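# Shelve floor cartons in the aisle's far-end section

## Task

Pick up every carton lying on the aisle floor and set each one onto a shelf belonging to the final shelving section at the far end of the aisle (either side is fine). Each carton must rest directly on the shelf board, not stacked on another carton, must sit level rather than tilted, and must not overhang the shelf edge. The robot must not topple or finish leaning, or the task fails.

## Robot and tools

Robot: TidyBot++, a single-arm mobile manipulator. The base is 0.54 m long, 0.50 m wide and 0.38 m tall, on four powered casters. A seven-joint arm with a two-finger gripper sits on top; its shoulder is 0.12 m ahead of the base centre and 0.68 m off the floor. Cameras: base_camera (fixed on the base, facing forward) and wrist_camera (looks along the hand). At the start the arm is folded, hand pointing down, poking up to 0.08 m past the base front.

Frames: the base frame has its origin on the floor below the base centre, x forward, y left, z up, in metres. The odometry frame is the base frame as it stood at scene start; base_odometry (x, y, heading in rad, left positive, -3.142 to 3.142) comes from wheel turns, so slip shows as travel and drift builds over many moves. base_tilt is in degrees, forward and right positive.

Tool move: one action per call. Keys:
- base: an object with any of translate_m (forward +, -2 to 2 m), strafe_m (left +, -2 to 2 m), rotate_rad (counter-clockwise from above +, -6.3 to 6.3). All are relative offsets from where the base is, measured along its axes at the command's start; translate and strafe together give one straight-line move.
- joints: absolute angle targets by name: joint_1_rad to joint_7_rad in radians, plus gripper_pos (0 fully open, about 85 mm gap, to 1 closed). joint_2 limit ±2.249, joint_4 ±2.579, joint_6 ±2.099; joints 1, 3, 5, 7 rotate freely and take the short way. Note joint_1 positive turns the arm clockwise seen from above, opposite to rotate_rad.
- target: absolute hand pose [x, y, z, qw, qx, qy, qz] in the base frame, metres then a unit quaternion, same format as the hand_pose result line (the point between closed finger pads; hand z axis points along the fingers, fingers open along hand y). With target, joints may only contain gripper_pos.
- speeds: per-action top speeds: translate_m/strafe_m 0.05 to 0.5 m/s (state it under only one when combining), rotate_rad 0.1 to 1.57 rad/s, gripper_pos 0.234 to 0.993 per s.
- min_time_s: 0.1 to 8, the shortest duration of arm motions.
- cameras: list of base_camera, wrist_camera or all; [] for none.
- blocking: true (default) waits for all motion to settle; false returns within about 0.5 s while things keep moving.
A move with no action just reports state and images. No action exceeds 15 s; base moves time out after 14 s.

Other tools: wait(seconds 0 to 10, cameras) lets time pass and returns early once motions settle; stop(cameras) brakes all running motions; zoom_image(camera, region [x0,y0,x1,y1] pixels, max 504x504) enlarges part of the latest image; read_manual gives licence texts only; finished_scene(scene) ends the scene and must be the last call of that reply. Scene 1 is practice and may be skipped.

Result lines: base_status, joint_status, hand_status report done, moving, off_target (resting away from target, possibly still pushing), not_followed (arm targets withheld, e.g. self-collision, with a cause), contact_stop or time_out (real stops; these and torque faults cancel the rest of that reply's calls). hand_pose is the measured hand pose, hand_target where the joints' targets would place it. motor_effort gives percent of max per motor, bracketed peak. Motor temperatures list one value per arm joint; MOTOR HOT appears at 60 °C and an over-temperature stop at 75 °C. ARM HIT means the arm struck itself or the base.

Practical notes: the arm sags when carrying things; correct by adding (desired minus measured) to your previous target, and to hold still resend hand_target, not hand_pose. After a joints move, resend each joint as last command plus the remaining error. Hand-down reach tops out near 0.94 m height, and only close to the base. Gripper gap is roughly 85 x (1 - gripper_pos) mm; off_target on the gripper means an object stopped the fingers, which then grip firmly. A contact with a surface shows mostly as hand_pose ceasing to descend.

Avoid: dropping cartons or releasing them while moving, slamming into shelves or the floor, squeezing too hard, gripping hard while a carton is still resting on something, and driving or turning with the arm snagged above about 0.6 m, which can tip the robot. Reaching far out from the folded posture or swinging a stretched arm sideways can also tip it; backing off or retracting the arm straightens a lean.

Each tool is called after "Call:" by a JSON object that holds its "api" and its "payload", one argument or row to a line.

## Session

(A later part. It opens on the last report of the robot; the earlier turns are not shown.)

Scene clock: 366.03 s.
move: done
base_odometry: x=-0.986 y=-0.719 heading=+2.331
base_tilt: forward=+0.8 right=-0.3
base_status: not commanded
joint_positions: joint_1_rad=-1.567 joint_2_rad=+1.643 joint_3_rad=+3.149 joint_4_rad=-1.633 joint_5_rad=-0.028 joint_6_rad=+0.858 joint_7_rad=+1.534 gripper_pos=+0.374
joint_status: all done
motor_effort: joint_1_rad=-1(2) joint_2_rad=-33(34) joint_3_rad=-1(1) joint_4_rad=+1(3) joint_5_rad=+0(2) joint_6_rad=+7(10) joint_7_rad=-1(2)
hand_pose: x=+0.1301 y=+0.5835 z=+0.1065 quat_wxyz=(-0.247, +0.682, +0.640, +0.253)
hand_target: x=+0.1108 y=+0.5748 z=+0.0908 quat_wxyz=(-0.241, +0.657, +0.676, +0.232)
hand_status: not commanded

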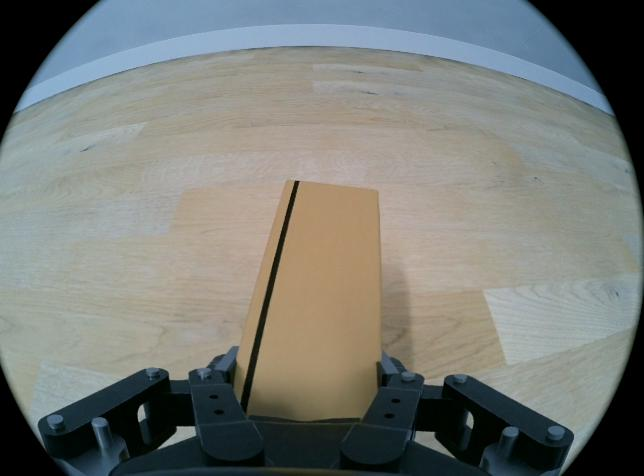

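Call:
{"api": "move", "payload": {
  "joints": {"joint_2_rad": 1.77, "joint_4_rad": -1.475, "joint_6_rad": 0.775},
  "min_time_s": 2
}}

Call:
{"api": "move", "payload": {
  "joints": {"joint_2_rad": 1.80, "joint_4_rad": -1.445, "joint_6_rad": 0.77},
  "min_time_s": 1,
  "cameras": ["wrist_camera"]
}}

Scene clock: 371.97 s.
move: done
base_odometry: x=-0.986 y=-0.719 heading=+2.331
base_tilt: forward=+0.8 right=-0.3
base_status: not commanded
joint_positions: joint_1_rad=-1.567 joint_2_rad=+1.749 joint_3_rad=+3.149 joint_4_rad=-1.499 joint_5_rad=-0.028 joint_6_rad=+0.821 joint_7_rad=+1.534 gripper_pos=+0.374
joint_status: all done
motor_effort: joint_1_rad=+0(1) joint_2_rad=-33(35) joint_3_rad=-1(1) joint_4_rad=+2(3) joint_5_rad=-1(1) joint_6_rad=+6(9) joint_7_rad=+0(1)
hand_pose: x=+0.1297 y=+0.5841 z=+0.0592 quat_wxyz=(-0.245, +0.683, +0.641, +0.250)
hand_target: x=+0.1110 y=+0.5736 z=+0.0422 quat_wxyz=(-0.237, +0.658, +0.677, +0.228)
hand_status: not commanded
pictures: none

Scene clock: 373.27 s.
move: done
base_odometry: x=-0.986 y=-0.719 heading=+2.331
base_tilt: forward=+0.8 right=-0.3
base_status: not commanded
joint_positions: joint_1_rad=-1.567 joint_2_rad=+1.779 joint_3_rad=+3.149 joint_4_rad=-1.470 joint_5_rad=-0.028 joint_6_rad=+0.816 joint_7_rad=+1.534 gripper_pos=+0.374
joint_status: all done
motor_effort: joint_1_rad=+0(2) joint_2_rad=-33(34) joint_3_rad=-1(1) joint_4_rad=+3(3) joint_5_rad=+0(1) joint_6_rad=+8(8) joint_7_rad=+0(1)
hand_pose: x=+0.1296 y=+0.5804 z=+0.0460 quat_wxyz=(-0.243, +0.683, +0.642, +0.248)
hand_target: x=+0.1110 y=+0.5697 z=+0.0289 quat_wxyz=(-0.236, +0.658, +0.678, +0.227)
hand_status: not commanded

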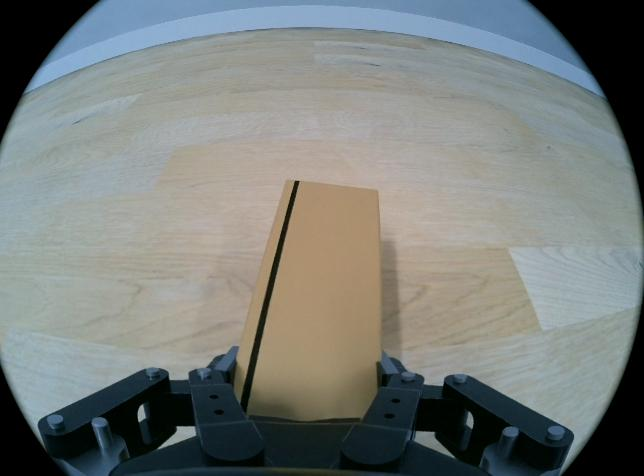

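Call:
{"api": "move", "payload": {
  "joints": {"joint_2_rad": 1.814, "joint_4_rad": -1.428},
  "min_time_s": 0.7
}}

Call:
{"api": "move", "payload": {
  "joints": {"joint_2_rad": 1.828, "joint_4_rad": -1.411},
  "min_time_s": 0.7,
  "cameras": ["wrist_camera"]
}}

Scene clock: 377.37 s.
move: done
base_odometry: x=-0.986 y=-0.719 heading=+2.331
base_tilt: forward=+0.8 right=-0.3
base_status: not commanded
joint_positions: joint_1_rad=-1.567 joint_2_rad=+1.792 joint_3_rad=+3.149 joint_4_rad=-1.453 joint_5_rad=-0.028 joint_6_rad=+0.816 joint_7_rad=+1.534 gripper_pos=+0.374
joint_status: all done
motor_effort: joint_1_rad=+0(1) joint_2_rad=-33(34) joint_3_rad=-1(1) joint_4_rad=+2(3) joint_5_rad=-1(1) joint_6_rad=+8(8) joint_7_rad=-1(1)
hand_pose: x=+0.1296 y=+0.5812 z=+0.0410 quat_wxyz=(-0.244, +0.683, +0.642, +0.249)
hand_target: x=+0.1110 y=+0.5700 z=+0.0236 quat_wxyz=(-0.237, +0.658, +0.678, +0.228)
hand_status: not commanded
pictures: none

Scene clock: 378.33 s.
move: done
base_odometry: x=-0.986 y=-0.719 heading=+2.331
base_tilt: forward=+0.8 right=-0.3
base_status: not commanded
joint_positions: joint_1_rad=-1.567 joint_2_rad=+1.803 joint_3_rad=+3.149 joint_4_rad=-1.436 joint_5_rad=-0.028 joint_6_rad=+0.815 joint_7_rad=+1.534 gripper_pos=+0.374
joint_status: all done
motor_effort: joint_1_rad=-1(1) joint_2_rad=-32(34) joint_3_rad=-1(1) joint_4_rad=+2(3) joint_5_rad=+0(1) joint_6_rad=+6(8) joint_7_rad=+0(1)
hand_pose: x=+0.1296 y=+0.5841 z=+0.0380 quat_wxyz=(-0.246, +0.682, +0.641, +0.251)
hand_target: x=+0.1110 y=+0.5702 z=+0.0184 quat_wxyz=(-0.238, +0.658, +0.677, +0.229)
hand_status: not commanded

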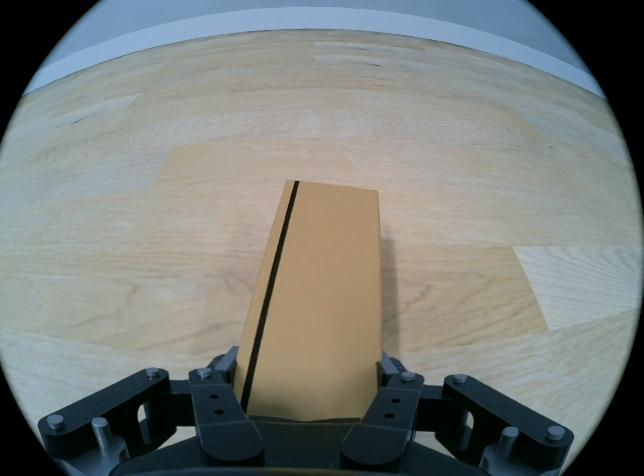

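Call:
{"api": "move", "payload": {
  "joints": {"joint_2_rad": 1.838, "joint_4_rad": -1.40},
  "min_time_s": 0.7
}}

Call:
{"api": "move", "payload": {
  "joints": {"gripper_pos": 0.2},
  "speeds": {"gripper_pos": 0.234},
  "cameras": ["wrist_camera"]
}}

Scene clock: 382.33 s.
move: done
base_odometry: x=-0.986 y=-0.719 heading=+2.331
base_tilt: forward=+0.8 right=-0.3
base_status: not commanded
joint_positions: joint_1_rad=-1.567 joint_2_rad=+1.805 joint_3_rad=+3.149 joint_4_rad=-1.426 joint_5_rad=-0.028 joint_6_rad=+0.815 joint_7_rad=+1.534 gripper_pos=+0.374
joint_status: all done
motor_effort: joint_1_rad=+0(1) joint_2_rad=-32(33) joint_3_rad=-1(1) joint_4_rad=+2(3) joint_5_rad=+0(1) joint_6_rad=+6(7) joint_7_rad=-1(1)
hand_pose: x=+0.1295 y=+0.5874 z=+0.0379 quat_wxyz=(-0.249, +0.681, +0.640, +0.253)
hand_target: x=+0.1110 y=+0.5696 z=+0.0145 quat_wxyz=(-0.238, +0.658, +0.677, +0.229)
hand_status: not commanded
pictures: none

Scene clock: 383.67 s.
move: done
base_odometry: x=-0.986 y=-0.719 heading=+2.331
base_tilt: forward=+0.8 right=-0.3
base_status: not commanded
joint_positions: joint_1_rad=-1.567 joint_2_rad=+1.815 joint_3_rad=+3.149 joint_4_rad=-1.423 joint_5_rad=-0.027 joint_6_rad=+0.814 joint_7_rad=+1.534 gripper_pos=+0.200
joint_status: all done
motor_effort: joint_1_rad=+0(1) joint_2_rad=-33(34) joint_3_rad=-1(1) joint_4_rad=+3(3) joint_5_rad=+0(1) joint_6_rad=+7(8) joint_7_rad=-1(1)
hand_pose: x=+0.1294 y=+0.5827 z=+0.0326 quat_wxyz=(-0.246, +0.682, +0.641, +0.251)
hand_target: x=+0.1110 y=+0.5696 z=+0.0145 quat_wxyz=(-0.238, +0.658, +0.677, +0.229)
hand_status: not commanded

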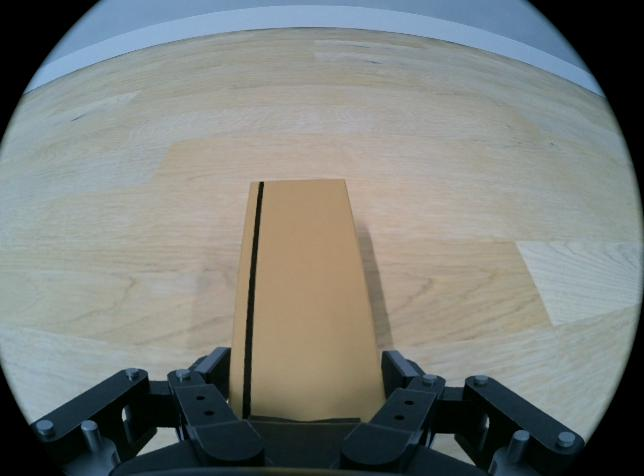

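Call:
{"api": "move", "payload": {
  "joints": {"joint_2_rad": 1.45, "joint_4_rad": -1.87, "joint_6_rad": 1.05, "gripper_pos": 0.05},
  "min_time_s": 1.5
}}

Call:
{"api": "move", "payload": {
  "joints": {"joint_1_rad": 0.108},
  "min_time_s": 2
}}

Call:
{"api": "move", "payload": {
  "base": {"translate_m": 0.837, "strafe_m": -0.06},
  "cameras": ["all"]
}}

Scene clock: 402.07 s.
move: done
base_odometry: x=-0.986 y=-0.719 heading=+2.331
base_tilt: forward=+0.8 right=-0.3
base_status: not commanded
joint_positions: joint_1_rad=-1.567 joint_2_rad=+1.472 joint_3_rad=+3.149 joint_4_rad=-1.847 joint_5_rad=-0.027 joint_6_rad=+0.999 joint_7_rad=+1.534 gripper_pos=+0.052
joint_status: all done
motor_effort: joint_1_rad=-1(1) joint_2_rad=-32(34) joint_3_rad=-1(1) joint_4_rad=+1(3) joint_5_rad=+0(1) joint_6_rad=+7(8) joint_7_rad=-1(1)
hand_pose: x=+0.1308 y=+0.5912 z=+0.2019 quat_wxyz=(-0.279, +0.668, +0.628, +0.286)
hand_target: x=+0.1094 y=+0.6000 z=+0.2228 quat_wxyz=(-0.305, +0.632, +0.650, +0.292)
hand_status: not commanded
pictures: none

Scene clock: 404.93 s.
move: done
base_odometry: x=-0.986 y=-0.719 heading=+2.331
base_tilt: forward=+0.8 right=-0.3
base_status: not commanded
joint_positions: joint_1_rad=+0.103 joint_2_rad=+1.472 joint_3_rad=+3.148 joint_4_rad=-1.847 joint_5_rad=-0.023 joint_6_rad=+1.004 joint_7_rad=+1.534 gripper_pos=+0.052
joint_status: all done
motor_effort: joint_1_rad=+0(3) joint_2_rad=-33(33) joint_3_rad=-1(2) joint_4_rad=+1(2) joint_5_rad=-1(1) joint_6_rad=+8(8) joint_7_rad=+0(2)
hand_pose: x=+0.7073 y=-0.0689 z=+0.2031 quat_wxyz=(+0.023, +0.913, -0.072, +0.401)
hand_target: x=+0.7166 y=-0.0553 z=+0.2228 quat_wxyz=(+0.014, +0.906, -0.037, +0.422)
hand_status: not commanded
pictures: none

Scene clock: 407.70 s.
move: done
base_odometry: x=-1.520 y=-0.071 heading=+2.330
base_tilt: forward=+0.8 right=-0.3
base_status: done
joint_positions: joint_1_rad=+0.103 joint_2_rad=+1.468 joint_3_rad=+3.148 joint_4_rad=-1.861 joint_5_rad=-0.022 joint_6_rad=+1.007 joint_7_rad=+1.534 gripper_pos=+0.052
joint_status: not commanded
motor_effort: joint_1_rad=+1(2) joint_2_rad=-32(34) joint_3_rad=-1(1) joint_4_rad=+1(4) joint_5_rad=+0(1) joint_6_rad=+7(9) joint_7_rad=-1(1)
hand_pose: x=+0.7025 y=-0.0686 z=+0.2036 quat_wxyz=(+0.023, +0.914, -0.072, +0.398)
hand_target: x=+0.7166 y=-0.0553 z=+0.2228 quat_wxyz=(+0.014, +0.906, -0.037, +0.422)
hand_status: not commanded
pictures: base_camera, wrist_camera

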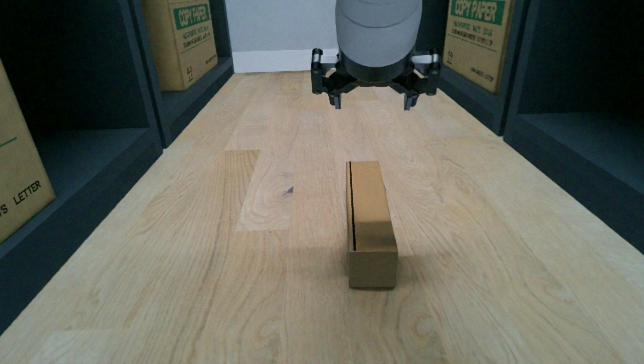

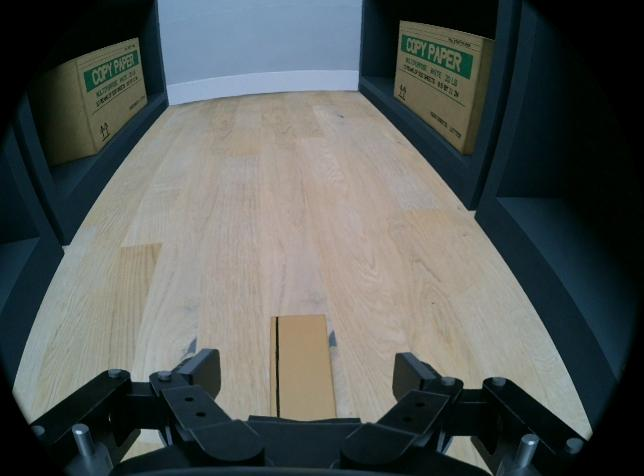

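Call:
{"api": "move", "payload": {
  "base": {"strafe_m": -0.022},
  "joints": {"joint_1_rad": 0.05, "joint_2_rad": 1.724, "joint_4_rad": -1.575, "joint_5_rad": 0.02, "joint_6_rad": 1.0},
  "min_time_s": 2,
  "cameras": ["all"]
}}

Scene clock: 421.30 s.
move: done
base_odometry: x=-1.504 y=-0.055 heading=+2.331
base_tilt: forward=+0.8 right=-0.3
base_status: done
joint_positions: joint_1_rad=+0.062 joint_2_rad=+1.705 joint_3_rad=+3.148 joint_4_rad=-1.597 joint_5_rad=-0.022 joint_6_rad=+1.007 joint_7_rad=+1.534 gripper_pos=+0.052
joint_status: all done
motor_effort: joint_1_rad=+0(4) joint_2_rad=-32(34) joint_3_rad=-1(2) joint_4_rad=+2(4) joint_5_rad=+0(2) joint_6_rad=+8(9) joint_7_rad=-1(2)
hand_pose: x=+0.7172 y=-0.0444 z=+0.1088 quat_wxyz=(+0.014, +0.910, -0.052, +0.411)
hand_target: x=+0.7174 y=-0.0234 z=+0.1000 quat_wxyz=(+0.005, +0.912, -0.014, +0.409)
hand_status: not commanded
pictures: base_camera, wrist_camera

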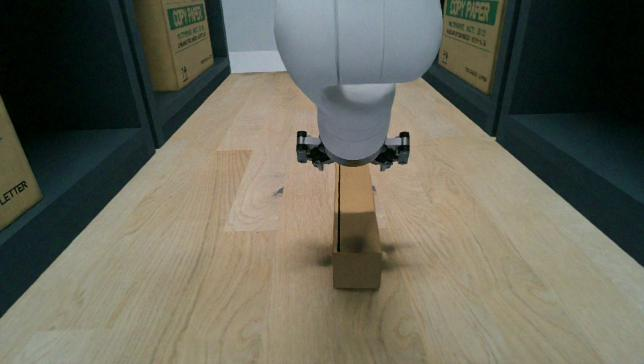

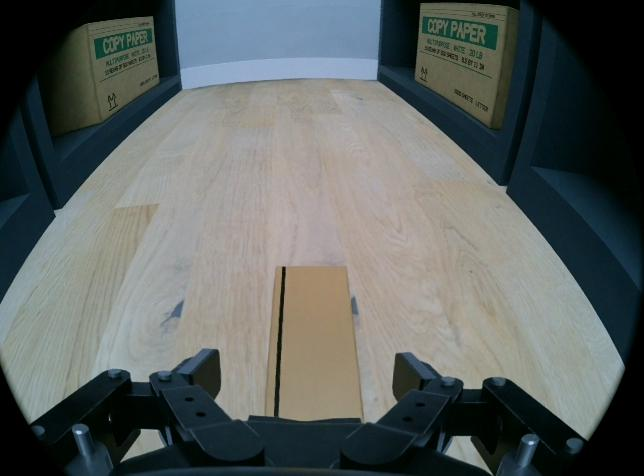

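Call:
{"api": "move", "payload": {
  "joints": {"joint_2_rad": 1.912, "joint_4_rad": -1.339, "joint_6_rad": 0.97},
  "min_time_s": 2,
  "cameras": ["wrist_camera"]
}}

Scene clock: 426.80 s.
move: done
base_odometry: x=-1.504 y=-0.055 heading=+2.331
base_tilt: forward=+0.9 right=-0.3
base_status: not commanded
joint_positions: joint_1_rad=+0.062 joint_2_rad=+1.891 joint_3_rad=+3.148 joint_4_rad=-1.362 joint_5_rad=-0.022 joint_6_rad=+1.007 joint_7_rad=+1.534 gripper_pos=+0.052
joint_status: all done
motor_effort: joint_1_rad=-1(1) joint_2_rad=-32(34) joint_3_rad=-1(1) joint_4_rad=+3(3) joint_5_rad=+0(1) joint_6_rad=+8(10) joint_7_rad=+0(1)
hand_pose: x=+0.7245 y=-0.0445 z=+0.0422 quat_wxyz=(+0.014, +0.900, -0.051, +0.433)
hand_target: x=+0.7167 y=-0.0234 z=+0.0256 quat_wxyz=(+0.005, +0.909, -0.014, +0.417)
hand_status: not commanded

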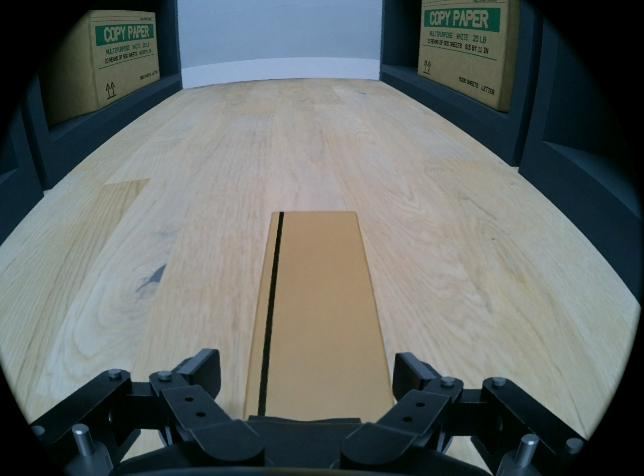

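Call:
{"api": "move", "payload": {
  "joints": {"joint_2_rad": 1.929, "joint_4_rad": -1.32, "joint_6_rad": 0.95},
  "min_time_s": 0.7
}}

Call:
{"api": "move", "payload": {
  "joints": {"gripper_pos": 0.382},
  "speeds": {"gripper_pos": 0.234},
  "cameras": ["wrist_camera"]
}}

Scene clock: 429.77 s.
move: done
base_odometry: x=-1.504 y=-0.055 heading=+2.331
base_tilt: forward=+0.8 right=-0.3
base_status: not commanded
joint_positions: joint_1_rad=+0.062 joint_2_rad=+1.906 joint_3_rad=+3.148 joint_4_rad=-1.345 joint_5_rad=-0.022 joint_6_rad=+0.998 joint_7_rad=+1.534 gripper_pos=+0.052
joint_status: all done
motor_effort: joint_1_rad=+1(1) joint_2_rad=-32(34) joint_3_rad=-1(1) joint_4_rad=+2(3) joint_5_rad=+0(1) joint_6_rad=+9(9) joint_7_rad=+0(1)
hand_pose: x=+0.7221 y=-0.0442 z=+0.0346 quat_wxyz=(+0.013, +0.901, -0.051, +0.430)
hand_target: x=+0.7112 y=-0.0232 z=+0.0146 quat_wxyz=(+0.005, +0.912, -0.014, +0.409)
hand_status: not commanded
pictures: none

Scene clock: 432.13 s.
move: off_target
base_odometry: x=-1.504 y=-0.055 heading=+2.331
base_tilt: forward=+0.8 right=-0.3
base_status: not commanded
joint_positions: joint_1_rad=+0.062 joint_2_rad=+1.906 joint_3_rad=+3.148 joint_4_rad=-1.341 joint_5_rad=-0.022 joint_6_rad=+0.997 joint_7_rad=+1.534 gripper_pos=+0.372
joint_status: gripper_pos off_target (ended at +0.372, target +0.382)
motor_effort: joint_1_rad=-1(2) joint_2_rad=-28(32) joint_3_rad=-1(1) joint_4_rad=+2(3) joint_5_rad=+0(1) joint_6_rad=+6(9) joint_7_rad=-1(2)
hand_pose: x=+0.7238 y=-0.0442 z=+0.0352 quat_wxyz=(+0.013, +0.901, -0.051, +0.431)
hand_target: x=+0.7112 y=-0.0232 z=+0.0146 quat_wxyz=(+0.005, +0.912, -0.014, +0.409)
hand_status: not commanded

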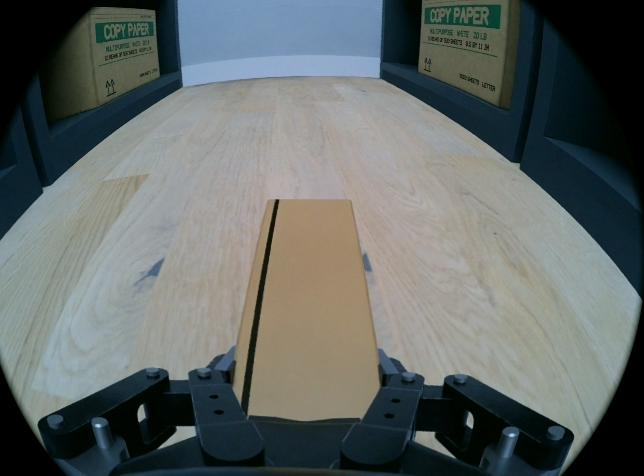

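Call:
{"api": "move", "payload": {
  "joints": {"joint_2_rad": 1.70, "joint_4_rad": -1.62, "joint_6_rad": 1.11},
  "min_time_s": 1.5
}}

Call:
{"api": "move", "payload": {
  "joints": {"joint_1_rad": 0.0, "joint_2_rad": -0.075, "joint_3_rad": 3.1416, "joint_4_rad": -1.17, "joint_5_rad": 0.03, "joint_6_rad": -1.156, "joint_7_rad": 1.571},
  "min_time_s": 4,
  "cameras": ["all"]
}}

Scene clock: 446.70 s.
move: done
base_odometry: x=-1.504 y=-0.055 heading=+2.331
base_tilt: forward=+0.8 right=-0.3
base_status: not commanded
joint_positions: joint_1_rad=+0.062 joint_2_rad=+1.724 joint_3_rad=+3.148 joint_4_rad=-1.599 joint_5_rad=-0.022 joint_6_rad=+1.059 joint_7_rad=+1.534 gripper_pos=+0.372
joint_status: all done
motor_effort: joint_1_rad=+1(1) joint_2_rad=-33(34) joint_3_rad=-1(1) joint_4_rad=+1(3) joint_5_rad=+0(1) joint_6_rad=+9(9) joint_7_rad=-1(1)
hand_pose: x=+0.7156 y=-0.0443 z=+0.1093 quat_wxyz=(+0.014, +0.904, -0.051, +0.424)
hand_target: x=+0.7298 y=-0.0236 z=+0.1325 quat_wxyz=(+0.005, +0.893, -0.014, +0.449)
hand_status: not commanded
pictures: none

Scene clock: 451.37 s.
move: done
base_odometry: x=-1.504 y=-0.055 heading=+2.331
base_tilt: forward=+0.8 right=-0.3
base_status: not commanded
joint_positions: joint_1_rad=+0.013 joint_2_rad=-0.074 joint_3_rad=+3.148 joint_4_rad=-1.202 joint_5_rad=-0.022 joint_6_rad=-1.107 joint_7_rad=+1.534 gripper_pos=+0.372
joint_status: all done
motor_effort: joint_1_rad=+0(2) joint_2_rad=-13(41) joint_3_rad=+0(2) joint_4_rad=+17(20) joint_5_rad=+0(2) joint_6_rad=+8(10) joint_7_rad=-1(2)
hand_pose: x=+0.6170 y=-0.0025 z=+1.0445 quat_wxyz=(-0.015, +0.899, -0.025, +0.438)
hand_target: x=+0.6089 y=-0.0072 z=+1.0497 quat_wxyz=(+0.015, +0.902, +0.000, +0.431)
hand_status: not commanded
pictures: base_camera, wrist_camera

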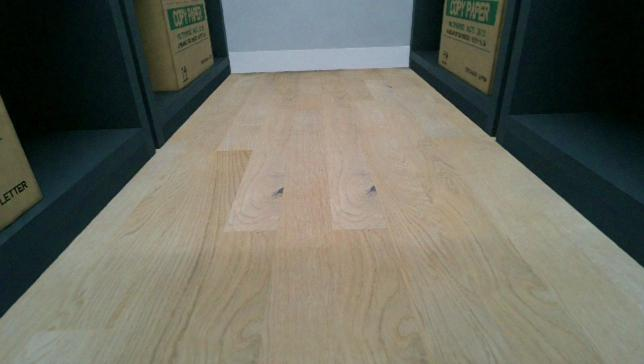

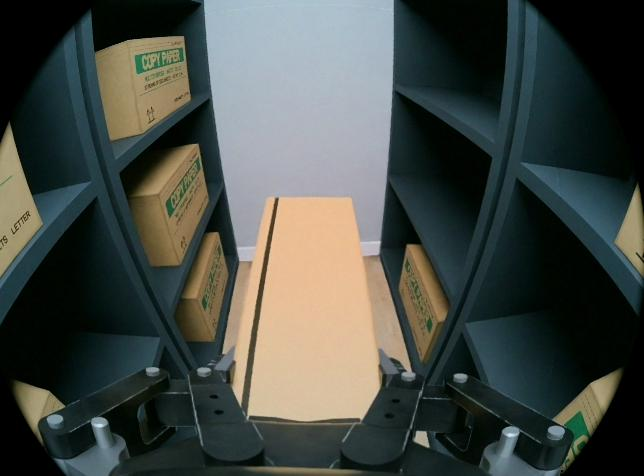

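Call:
{"api": "zoom_image", "payload": {
  "camera": "wrist_camera",
  "region": [360, 40, 580, 420]
}}

Call:
{"api": "zoom_image", "payload": {
  "camera": "wrist_camera",
  "region": [50, 40, 270, 420]
}}

Scaled by 1.326.

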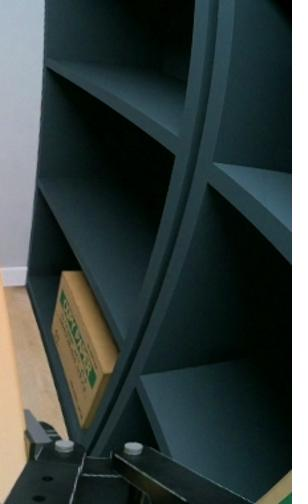

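Scaled by 1.326.

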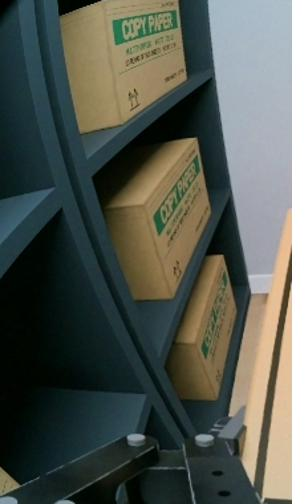

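Call:
{"api": "move", "payload": {
  "base": {"translate_m": 0.82},
  "speeds": {"translate_m": 0.3},
  "joints": {"joint_1_rad": 0.0, "joint_2_rad": 0.232, "joint_4_rad": -2.40, "joint_6_rad": 0.40},
  "min_time_s": 3,
  "cameras": ["all"]
}}

Scene clock: 515.00 s.
move: done
base_odometry: x=-2.069 y=+0.539 heading=+2.331
base_tilt: forward=+0.8 right=-0.3
base_status: done
joint_positions: joint_1_rad=+0.012 joint_2_rad=+0.226 joint_3_rad=+3.148 joint_4_rad=-2.374 joint_5_rad=-0.021 joint_6_rad=+0.347 joint_7_rad=+1.534 gripper_pos=+0.372
joint_status: all done
motor_effort: joint_1_rad=+1(1) joint_2_rad=-18(21) joint_3_rad=-1(1) joint_4_rad=+11(19) joint_5_rad=+0(1) joint_6_rad=+8(10) joint_7_rad=+0(1)
hand_pose: x=+0.6170 y=-0.0101 z=+0.6263 quat_wxyz=(-0.004, +0.902, -0.035, +0.430)
hand_target: x=+0.6147 y=+0.0050 z=+0.6257 quat_wxyz=(+0.001, +0.898, +0.015, +0.439)
hand_status: not commanded
pictures: base_camera, wrist_camera

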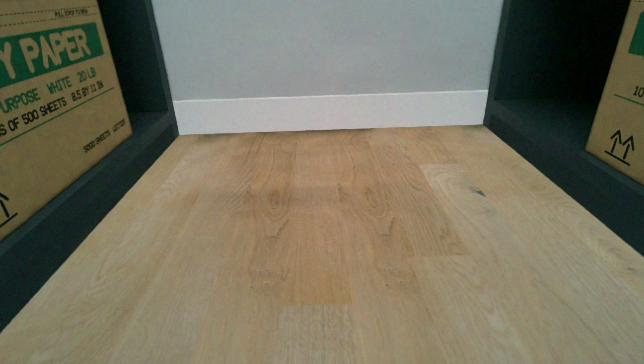

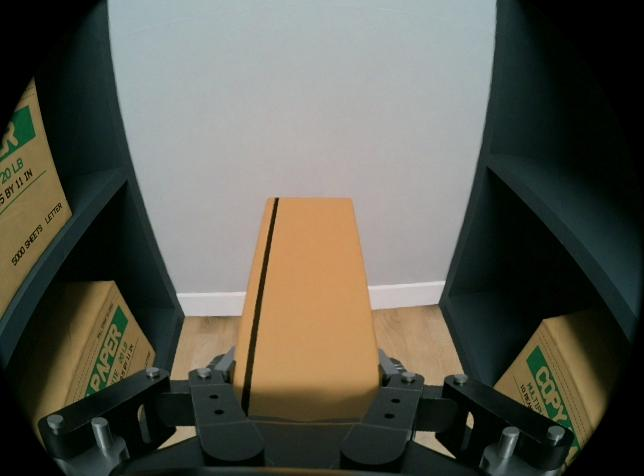

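Call:
{"api": "move", "payload": {
  "joints": {"joint_1_rad": 0.56},
  "min_time_s": 2,
  "cameras": ["all"]
}}

Scene clock: 527.27 s.
move: done
base_odometry: x=-2.069 y=+0.539 heading=+2.331
base_tilt: forward=+0.8 right=-0.3
base_status: not commanded
joint_positions: joint_1_rad=+0.551 joint_2_rad=+0.226 joint_3_rad=+3.148 joint_4_rad=-2.374 joint_5_rad=-0.021 joint_6_rad=+0.348 joint_7_rad=+1.534 gripper_pos=+0.372
joint_status: all done
motor_effort: joint_1_rad=-1(1) joint_2_rad=-18(19) joint_3_rad=+0(1) joint_4_rad=+12(12) joint_5_rad=+0(1) joint_6_rad=+9(9) joint_7_rad=+0(2)
hand_pose: x=+0.5413 y=-0.2645 z=+0.6265 quat_wxyz=(+0.110, +0.860, -0.274, +0.416)
hand_target: x=+0.5417 y=-0.2591 z=+0.6257 quat_wxyz=(+0.122, +0.867, -0.234, +0.422)
hand_status: not commanded
pictures: base_camera, wrist_camera

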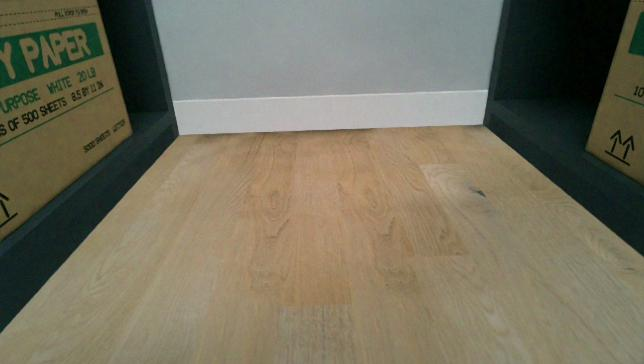

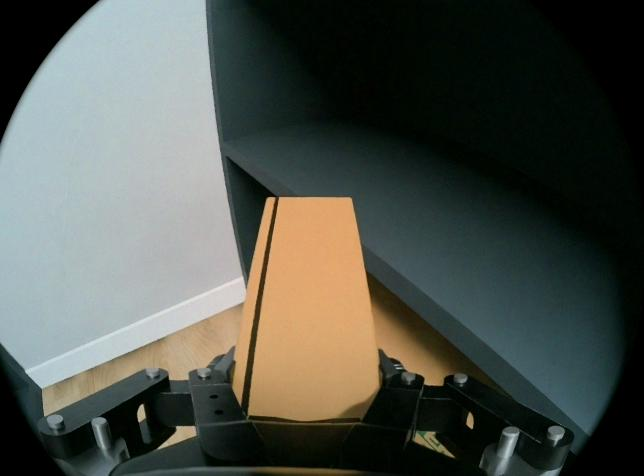

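Call:
{"api": "move", "payload": {
  "base": {"strafe_m": -0.11},
  "speeds": {"strafe_m": 0.15},
  "joints": {"joint_2_rad": 0.93, "joint_4_rad": -1.02, "joint_6_rad": -0.32},
  "min_time_s": 4,
  "cameras": ["all"]
}}

Scene clock: 543.93 s.
move: done
base_odometry: x=-1.989 y=+0.615 heading=+2.331
base_tilt: forward=+0.8 right=-0.3
base_status: done
joint_positions: joint_1_rad=+0.559 joint_2_rad=+0.908 joint_3_rad=+3.147 joint_4_rad=-1.059 joint_5_rad=-0.021 joint_6_rad=-0.271 joint_7_rad=+1.534 gripper_pos=+0.372
joint_status: all done
motor_effort: joint_1_rad=+0(3) joint_2_rad=-42(43) joint_3_rad=-1(2) joint_4_rad=+17(18) joint_5_rad=+0(1) joint_6_rad=+9(10) joint_7_rad=+0(1)
hand_pose: x=+0.8535 y=-0.4594 z=+0.6265 quat_wxyz=(+0.109, +0.858, -0.272, +0.423)
hand_target: x=+0.8532 y=-0.4622 z=+0.6167 quat_wxyz=(+0.127, +0.874, -0.240, +0.403)
hand_status: not commanded
pictures: base_camera, wrist_camera

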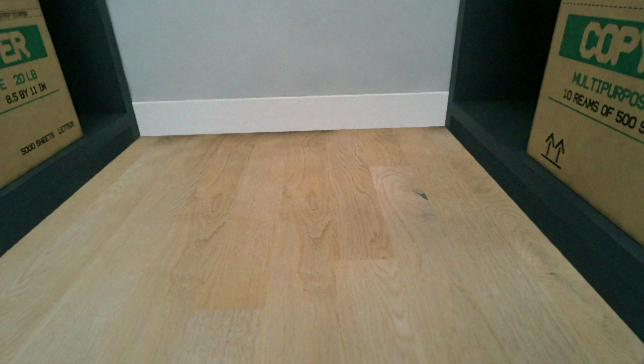

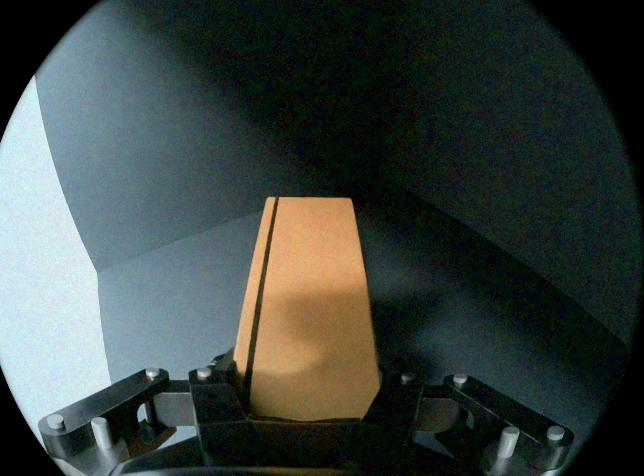

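Call:
{"api": "move", "payload": {
  "joints": {"joint_2_rad": 0.988, "joint_4_rad": -1.01, "joint_6_rad": -0.19},
  "min_time_s": 1.5
}}

Scene clock: 557.03 s.
move: done
base_odometry: x=-1.989 y=+0.615 heading=+2.331
base_tilt: forward=+0.8 right=-0.3
base_status: not commanded
joint_positions: joint_1_rad=+0.559 joint_2_rad=+0.965 joint_3_rad=+3.147 joint_4_rad=-1.049 joint_5_rad=-0.021 joint_6_rad=-0.241 joint_7_rad=+1.534 gripper_pos=+0.372
joint_status: all done
motor_effort: joint_1_rad=+0(1) joint_2_rad=-43(43) joint_3_rad=-1(1) joint_4_rad=+17(18) joint_5_rad=+0(1) joint_6_rad=+8(9) joint_7_rad=+0(1)
hand_pose: x=+0.8575 y=-0.4621 z=+0.5901 quat_wxyz=(+0.107, +0.861, -0.273, +0.416)
hand_target: x=+0.8739 y=-0.4738 z=+0.6030 quat_wxyz=(+0.136, +0.857, -0.234, +0.438)
hand_status: not commanded
pictures: none

Call:
{"api": "move", "payload": {
  "joints": {"joint_2_rad": 1.010, "joint_4_rad": -1.006, "joint_6_rad": -0.175},
  "min_time_s": 1
}}

Call:
{"api": "move", "payload": {
  "joints": {"joint_2_rad": 1.022, "joint_4_rad": -1.003, "joint_6_rad": -0.163},
  "min_time_s": 0.8
}}

Call:
{"api": "move", "payload": {
  "joints": {"joint_2_rad": 1.032, "joint_4_rad": -1.001, "joint_6_rad": -0.155},
  "min_time_s": 0.8,
  "cameras": ["wrist_camera"]
}}

Scene clock: 563.67 s.
move: done
base_odometry: x=-1.989 y=+0.615 heading=+2.331
base_tilt: forward=+0.8 right=-0.3
base_status: not commanded
joint_positions: joint_1_rad=+0.559 joint_2_rad=+0.987 joint_3_rad=+3.147 joint_4_rad=-1.045 joint_5_rad=-0.021 joint_6_rad=-0.228 joint_7_rad=+1.534 gripper_pos=+0.372
joint_status: all done
motor_effort: joint_1_rad=-1(1) joint_2_rad=-43(44) joint_3_rad=-1(1) joint_4_rad=+17(18) joint_5_rad=+0(1) joint_6_rad=+8(9) joint_7_rad=+0(1)
hand_pose: x=+0.8590 y=-0.4631 z=+0.5761 quat_wxyz=(+0.107, +0.862, -0.273, +0.413)
hand_target: x=+0.8758 y=-0.4748 z=+0.5893 quat_wxyz=(+0.135, +0.858, -0.234, +0.437)
hand_status: not commanded
pictures: none

Scene clock: 564.77 s.
move: done
base_odometry: x=-1.989 y=+0.615 heading=+2.331
base_tilt: forward=+0.8 right=-0.3
base_status: not commanded
joint_positions: joint_1_rad=+0.559 joint_2_rad=+0.998 joint_3_rad=+3.147 joint_4_rad=-1.042 joint_5_rad=-0.021 joint_6_rad=-0.216 joint_7_rad=+1.534 gripper_pos=+0.372
joint_status: all done
motor_effort: joint_1_rad=+1(1) joint_2_rad=-43(45) joint_3_rad=-1(1) joint_4_rad=+17(18) joint_5_rad=+0(1) joint_6_rad=+8(9) joint_7_rad=-1(1)
hand_pose: x=+0.8608 y=-0.4643 z=+0.5708 quat_wxyz=(+0.107, +0.861, -0.273, +0.415)
hand_target: x=+0.8775 y=-0.4757 z=+0.5832 quat_wxyz=(+0.135, +0.857, -0.234, +0.439)
hand_status: not commanded
pictures: none

Scene clock: 565.87 s.
move: done
base_odometry: x=-1.989 y=+0.615 heading=+2.331
base_tilt: forward=+0.8 right=-0.3
base_status: not commanded
joint_positions: joint_1_rad=+0.559 joint_2_rad=+1.002 joint_3_rad=+3.147 joint_4_rad=-1.039 joint_5_rad=-0.021 joint_6_rad=-0.209 joint_7_rad=+1.534 gripper_pos=+0.372
joint_status: all done
motor_effort: joint_1_rad=+0(2) joint_2_rad=-42(44) joint_3_rad=-1(1) joint_4_rad=+17(18) joint_5_rad=+0(1) joint_6_rad=+8(10) joint_7_rad=-1(1)
hand_pose: x=+0.8624 y=-0.4653 z=+0.5702 quat_wxyz=(+0.108, +0.860, -0.273, +0.417)
hand_target: x=+0.8784 y=-0.4762 z=+0.5774 quat_wxyz=(+0.135, +0.857, -0.234, +0.439)
hand_status: not commanded

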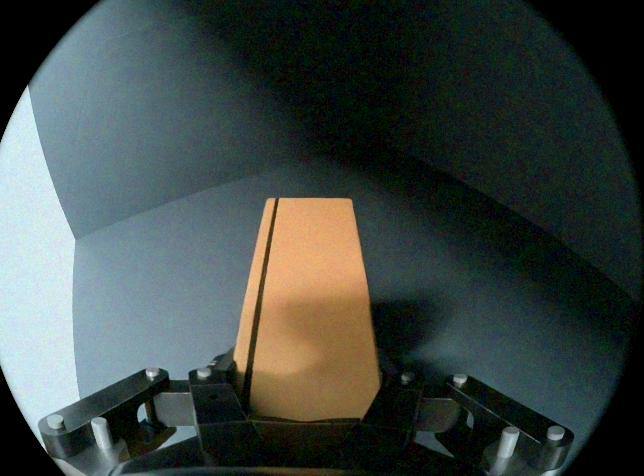

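Call:
{"api": "move", "payload": {
  "joints": {"gripper_pos": 0.2},
  "speeds": {"gripper_pos": 0.234},
  "cameras": ["wrist_camera"]
}}

Scene clock: 569.73 s.
move: done
base_odometry: x=-1.989 y=+0.615 heading=+2.331
base_tilt: forward=+0.8 right=-0.3
base_status: not commanded
joint_positions: joint_1_rad=+0.559 joint_2_rad=+1.004 joint_3_rad=+3.147 joint_4_rad=-1.036 joint_5_rad=-0.021 joint_6_rad=-0.204 joint_7_rad=+1.534 gripper_pos=+0.200
joint_status: all done
motor_effort: joint_1_rad=+0(1) joint_2_rad=-42(43) joint_3_rad=-1(1) joint_4_rad=+17(17) joint_5_rad=-1(1) joint_6_rad=+8(9) joint_7_rad=-1(1)
hand_pose: x=+0.8638 y=-0.4662 z=+0.5713 quat_wxyz=(+0.109, +0.859, -0.273, +0.420)
hand_target: x=+0.8784 y=-0.4762 z=+0.5774 quat_wxyz=(+0.135, +0.857, -0.234, +0.439)
hand_status: not commanded

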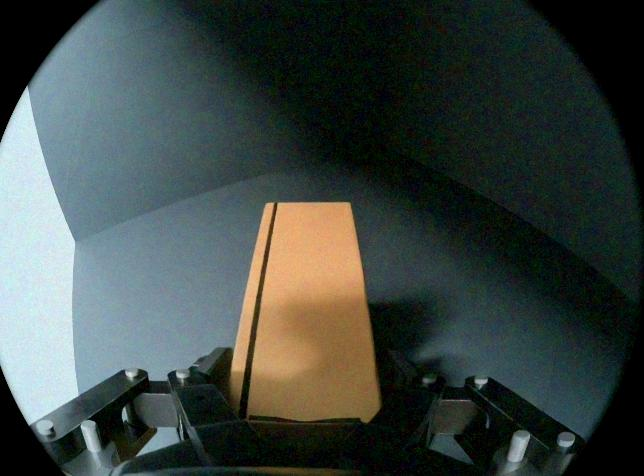

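Call:
{"api": "move", "payload": {
  "joints": {"joint_2_rad": 0.91, "joint_4_rad": -1.03, "joint_6_rad": -0.28, "gripper_pos": 0.05},
  "min_time_s": 1.5,
  "cameras": ["wrist_camera"]
}}

Call:
{"api": "move", "payload": {
  "base": {"strafe_m": 0.11},
  "joints": {"joint_2_rad": 0.232, "joint_4_rad": -2.40, "joint_6_rad": 0.40},
  "min_time_s": 2,
  "cameras": ["wrist_camera"]
}}

Scene clock: 577.80 s.
move: done
base_odometry: x=-1.989 y=+0.615 heading=+2.331
base_tilt: forward=+0.8 right=-0.3
base_status: not commanded
joint_positions: joint_1_rad=+0.559 joint_2_rad=+0.937 joint_3_rad=+3.147 joint_4_rad=-1.036 joint_5_rad=-0.021 joint_6_rad=-0.233 joint_7_rad=+1.534 gripper_pos=+0.052
joint_status: all done
motor_effort: joint_1_rad=-1(1) joint_2_rad=-42(44) joint_3_rad=-1(1) joint_4_rad=+17(18) joint_5_rad=+0(1) joint_6_rad=+9(10) joint_7_rad=+0(2)
hand_pose: x=+0.8640 y=-0.4662 z=+0.6230 quat_wxyz=(+0.113, +0.851, -0.270, +0.437)
hand_target: x=+0.8583 y=-0.4650 z=+0.6384 quat_wxyz=(+0.133, +0.864, -0.237, +0.424)
hand_status: not commanded

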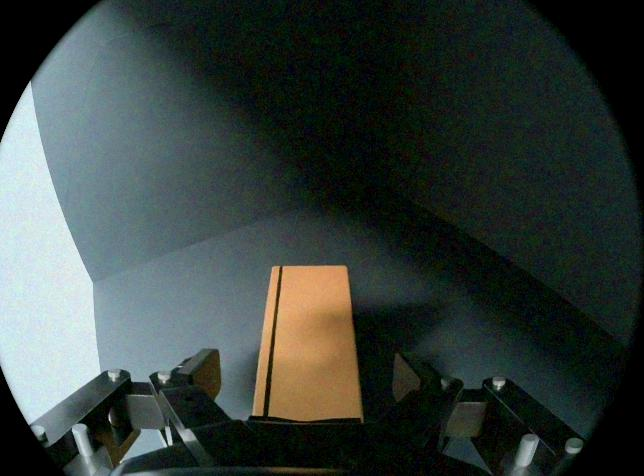

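Scene clock: 580.43 s.
move: done
base_odometry: x=-2.069 y=+0.540 heading=+2.331
base_tilt: forward=+0.8 right=-0.3
base_status: done
joint_positions: joint_1_rad=+0.559 joint_2_rad=+0.252 joint_3_rad=+3.143 joint_4_rad=-2.371 joint_5_rad=-0.021 joint_6_rad=+0.348 joint_7_rad=+1.534 gripper_pos=+0.052
joint_status: all done
motor_effort: joint_1_rad=-1(5) joint_2_rad=-18(45) joint_3_rad=+0(3) joint_4_rad=+11(17) joint_5_rad=+0(1) joint_6_rad=+8(9) joint_7_rad=+0(1)
hand_pose: x=+0.5403 y=-0.2651 z=+0.6145 quat_wxyz=(+0.108, +0.865, -0.277, +0.405)
hand_target: x=+0.5417 y=-0.2591 z=+0.6257 quat_wxyz=(+0.122, +0.867, -0.234, +0.422)
hand_status: not commanded

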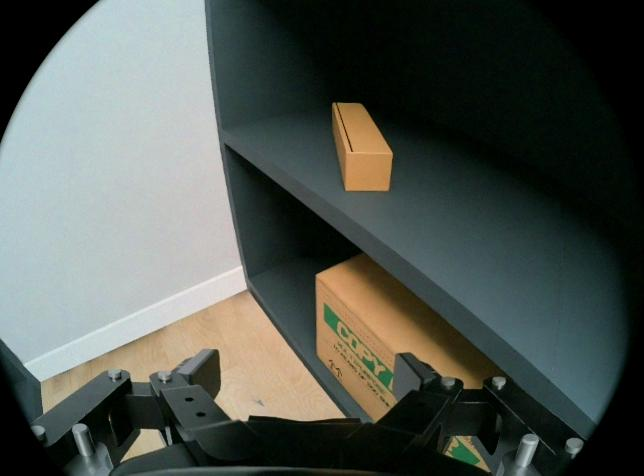

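Call:
{"api": "move", "payload": {
  "joints": {"joint_1_rad": 0.0},
  "min_time_s": 1
}}

Call:
{"api": "move", "payload": {
  "base": {"translate_m": -1.659}
}}

Call:
{"api": "move", "payload": {
  "base": {"strafe_m": 0.084},
  "joints": {"joint_1_rad": -1.571, "joint_2_rad": 1.45, "joint_4_rad": -1.87, "joint_6_rad": 1.05},
  "min_time_s": 3,
  "cameras": ["all"]
}}

Scene clock: 590.07 s.
move: done
base_odometry: x=-2.069 y=+0.540 heading=+2.331
base_tilt: forward=+0.8 right=-0.3
base_status: not commanded
joint_positions: joint_1_rad=+0.010 joint_2_rad=+0.252 joint_3_rad=+3.143 joint_4_rad=-2.371 joint_5_rad=-0.021 joint_6_rad=+0.351 joint_7_rad=+1.534 gripper_pos=+0.052
joint_status: all done
motor_effort: joint_1_rad=+1(2) joint_2_rad=-18(19) joint_3_rad=-1(1) joint_4_rad=+11(12) joint_5_rad=+0(1) joint_6_rad=+8(9) joint_7_rad=-1(1)
hand_pose: x=+0.6173 y=-0.0066 z=+0.6152 quat_wxyz=(-0.006, +0.907, -0.032, +0.421)
hand_target: x=+0.6147 y=+0.0050 z=+0.6257 quat_wxyz=(+0.001, +0.898, +0.015, +0.439)
hand_status: not commanded
pictures: none

Scene clock: 593.97 s.
move: done
base_odometry: x=-0.926 y=-0.663 heading=+2.331
base_tilt: forward=+0.8 right=-0.3
base_status: done
joint_positions: joint_1_rad=+0.009 joint_2_rad=+0.241 joint_3_rad=+3.143 joint_4_rad=-2.380 joint_5_rad=-0.021 joint_6_rad=+0.355 joint_7_rad=+1.534 gripper_pos=+0.052
joint_status: not commanded
motor_effort: joint_1_rad=+0(1) joint_2_rad=-18(21) joint_3_rad=-1(2) joint_4_rad=+11(13) joint_5_rad=+0(1) joint_6_rad=+8(9) joint_7_rad=-1(2)
hand_pose: x=+0.6150 y=-0.0061 z=+0.6183 quat_wxyz=(-0.006, +0.905, -0.032, +0.424)
hand_target: x=+0.6147 y=+0.0050 z=+0.6257 quat_wxyz=(+0.001, +0.898, +0.015, +0.439)
hand_status: not commanded
pictures: none

Scene clock: 597.30 s.
move: done
base_odometry: x=-0.987 y=-0.721 heading=+2.331
base_tilt: forward=+0.8 right=-0.3
base_status: done
joint_positions: joint_1_rad=-1.565 joint_2_rad=+1.432 joint_3_rad=+3.141 joint_4_rad=-1.894 joint_5_rad=-0.020 joint_6_rad=+0.999 joint_7_rad=+1.534 gripper_pos=+0.052
joint_status: all done
motor_effort: joint_1_rad=+0(5) joint_2_rad=-32(34) joint_3_rad=-1(3) joint_4_rad=+1(11) joint_5_rad=+0(1) joint_6_rad=+7(8) joint_7_rad=-1(2)
hand_pose: x=+0.1263 y=+0.5852 z=+0.2171 quat_wxyz=(-0.280, +0.669, +0.629, +0.280)
hand_target: x=+0.1094 y=+0.6000 z=+0.2228 quat_wxyz=(-0.305, +0.632, +0.650, +0.292)
hand_status: not commanded
pictures: base_camera, wrist_camera

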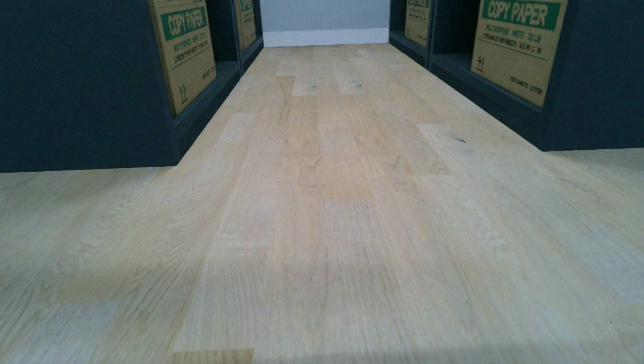

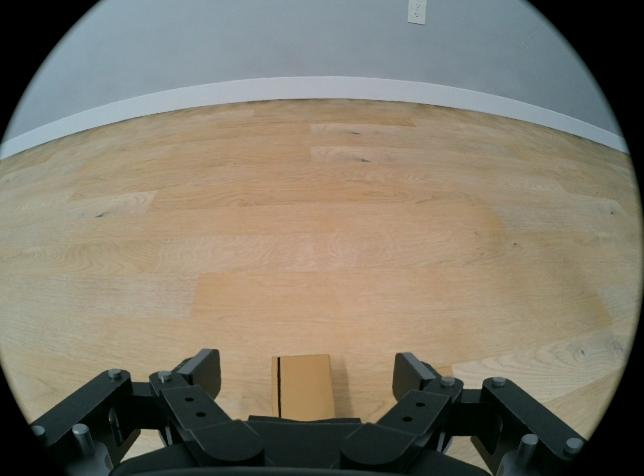

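Call:
{"api": "move", "payload": {
  "joints": {"joint_2_rad": 1.75, "joint_4_rad": -1.60, "joint_6_rad": 1.115},
  "min_time_s": 1.5,
  "cameras": ["wrist_camera"]
}}

Call:
{"api": "move", "payload": {
  "joints": {"joint_2_rad": 1.934, "joint_4_rad": -1.378, "joint_6_rad": 1.115},
  "min_time_s": 1.5,
  "cameras": ["wrist_camera"]
}}

Scene clock: 605.33 s.
move: done
base_odometry: x=-0.987 y=-0.721 heading=+2.331
base_tilt: forward=+0.8 right=-0.3
base_status: not commanded
joint_positions: joint_1_rad=-1.565 joint_2_rad=+1.735 joint_3_rad=+3.141 joint_4_rad=-1.621 joint_5_rad=-0.020 joint_6_rad=+1.066 joint_7_rad=+1.534 gripper_pos=+0.052
joint_status: all done
motor_effort: joint_1_rad=+0(2) joint_2_rad=-31(34) joint_3_rad=-1(1) joint_4_rad=+1(3) joint_5_rad=+0(1) joint_6_rad=+8(9) joint_7_rad=+0(2)
hand_pose: x=+0.1265 y=+0.5827 z=+0.1010 quat_wxyz=(-0.292, +0.663, +0.624, +0.292)
hand_target: x=+0.1091 y=+0.5940 z=+0.1074 quat_wxyz=(-0.316, +0.627, +0.644, +0.303)
hand_status: not commanded

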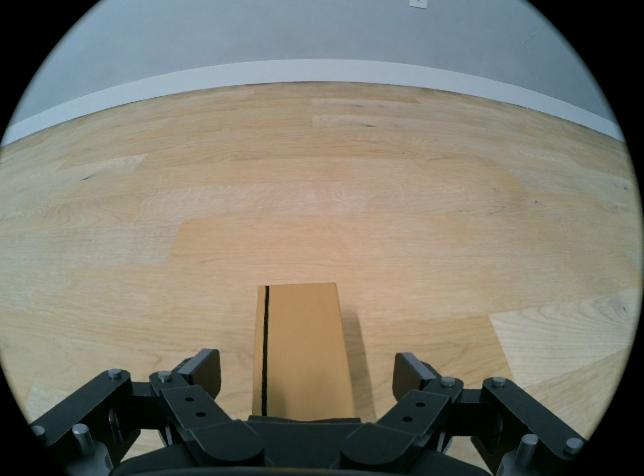

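Scene clock: 607.17 s.
move: done
base_odometry: x=-0.987 y=-0.721 heading=+2.331
base_tilt: forward=+0.8 right=-0.3
base_status: not commanded
joint_positions: joint_1_rad=-1.565 joint_2_rad=+1.915 joint_3_rad=+3.141 joint_4_rad=-1.399 joint_5_rad=-0.020 joint_6_rad=+1.067 joint_7_rad=+1.534 gripper_pos=+0.052
joint_status: all done
motor_effort: joint_1_rad=-1(2) joint_2_rad=-31(33) joint_3_rad=-1(1) joint_4_rad=+2(2) joint_5_rad=+0(1) joint_6_rad=+8(9) joint_7_rad=-1(1)
hand_pose: x=+0.1265 y=+0.5847 z=+0.0353 quat_wxyz=(-0.306, +0.657, +0.618, +0.305)
hand_target: x=+0.1091 y=+0.5921 z=+0.0401 quat_wxyz=(-0.328, +0.621, +0.638, +0.315)
hand_status: not commanded

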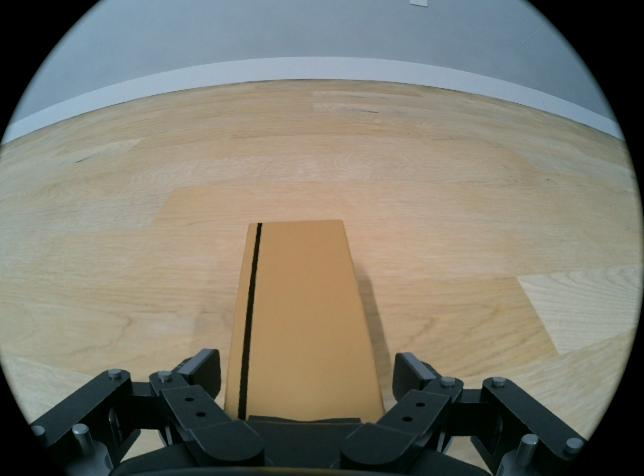

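Call:
{"api": "move", "payload": {
  "joints": {"gripper_pos": 0.382},
  "speeds": {"gripper_pos": 0.234}
}}

Call:
{"api": "move", "payload": {
  "joints": {"joint_2_rad": 1.44, "joint_4_rad": -1.89, "joint_6_rad": 1.11},
  "min_time_s": 2,
  "cameras": ["wrist_camera"]
}}

Scene clock: 611.70 s.
move: off_target
base_odometry: x=-0.987 y=-0.721 heading=+2.331
base_tilt: forward=+0.8 right=-0.3
base_status: not commanded
joint_positions: joint_1_rad=-1.565 joint_2_rad=+1.915 joint_3_rad=+3.141 joint_4_rad=-1.399 joint_5_rad=-0.020 joint_6_rad=+1.072 joint_7_rad=+1.534 gripper_pos=+0.372
joint_status: gripper_pos off_target (ended at +0.372, target +0.382)
motor_effort: joint_1_rad=-1(2) joint_2_rad=-30(31) joint_3_rad=-1(1) joint_4_rad=+2(3) joint_5_rad=+0(1) joint_6_rad=+7(9) joint_7_rad=-1(2)
hand_pose: x=+0.1266 y=+0.5858 z=+0.0366 quat_wxyz=(-0.308, +0.656, +0.617, +0.307)
hand_target: x=+0.1091 y=+0.5921 z=+0.0401 quat_wxyz=(-0.328, +0.621, +0.638, +0.315)
hand_status: not commanded
pictures: none

Scene clock: 614.00 s.
move: done
base_odometry: x=-0.987 y=-0.721 heading=+2.331
base_tilt: forward=+0.8 right=-0.3
base_status: not commanded
joint_positions: joint_1_rad=-1.565 joint_2_rad=+1.462 joint_3_rad=+3.141 joint_4_rad=-1.869 joint_5_rad=-0.020 joint_6_rad=+1.072 joint_7_rad=+1.534 gripper_pos=+0.372
joint_status: all done
motor_effort: joint_1_rad=+1(1) joint_2_rad=-32(34) joint_3_rad=-1(1) joint_4_rad=+1(3) joint_5_rad=+0(1) joint_6_rad=+8(10) joint_7_rad=-1(1)
hand_pose: x=+0.1266 y=+0.5995 z=+0.2211 quat_wxyz=(-0.303, +0.658, +0.620, +0.302)
hand_target: x=+0.1092 y=+0.6061 z=+0.2397 quat_wxyz=(-0.321, +0.625, +0.642, +0.308)
hand_status: not commanded

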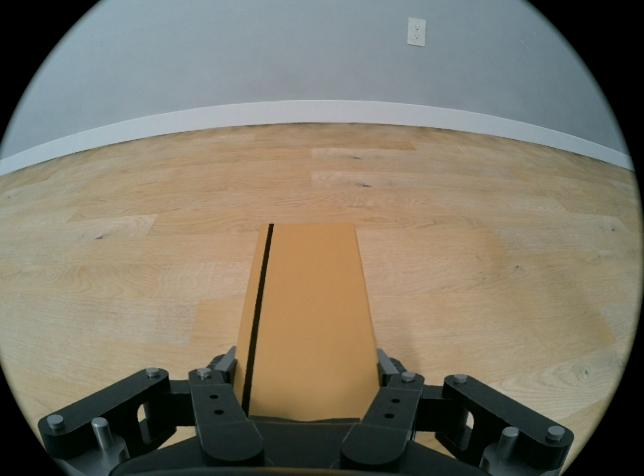

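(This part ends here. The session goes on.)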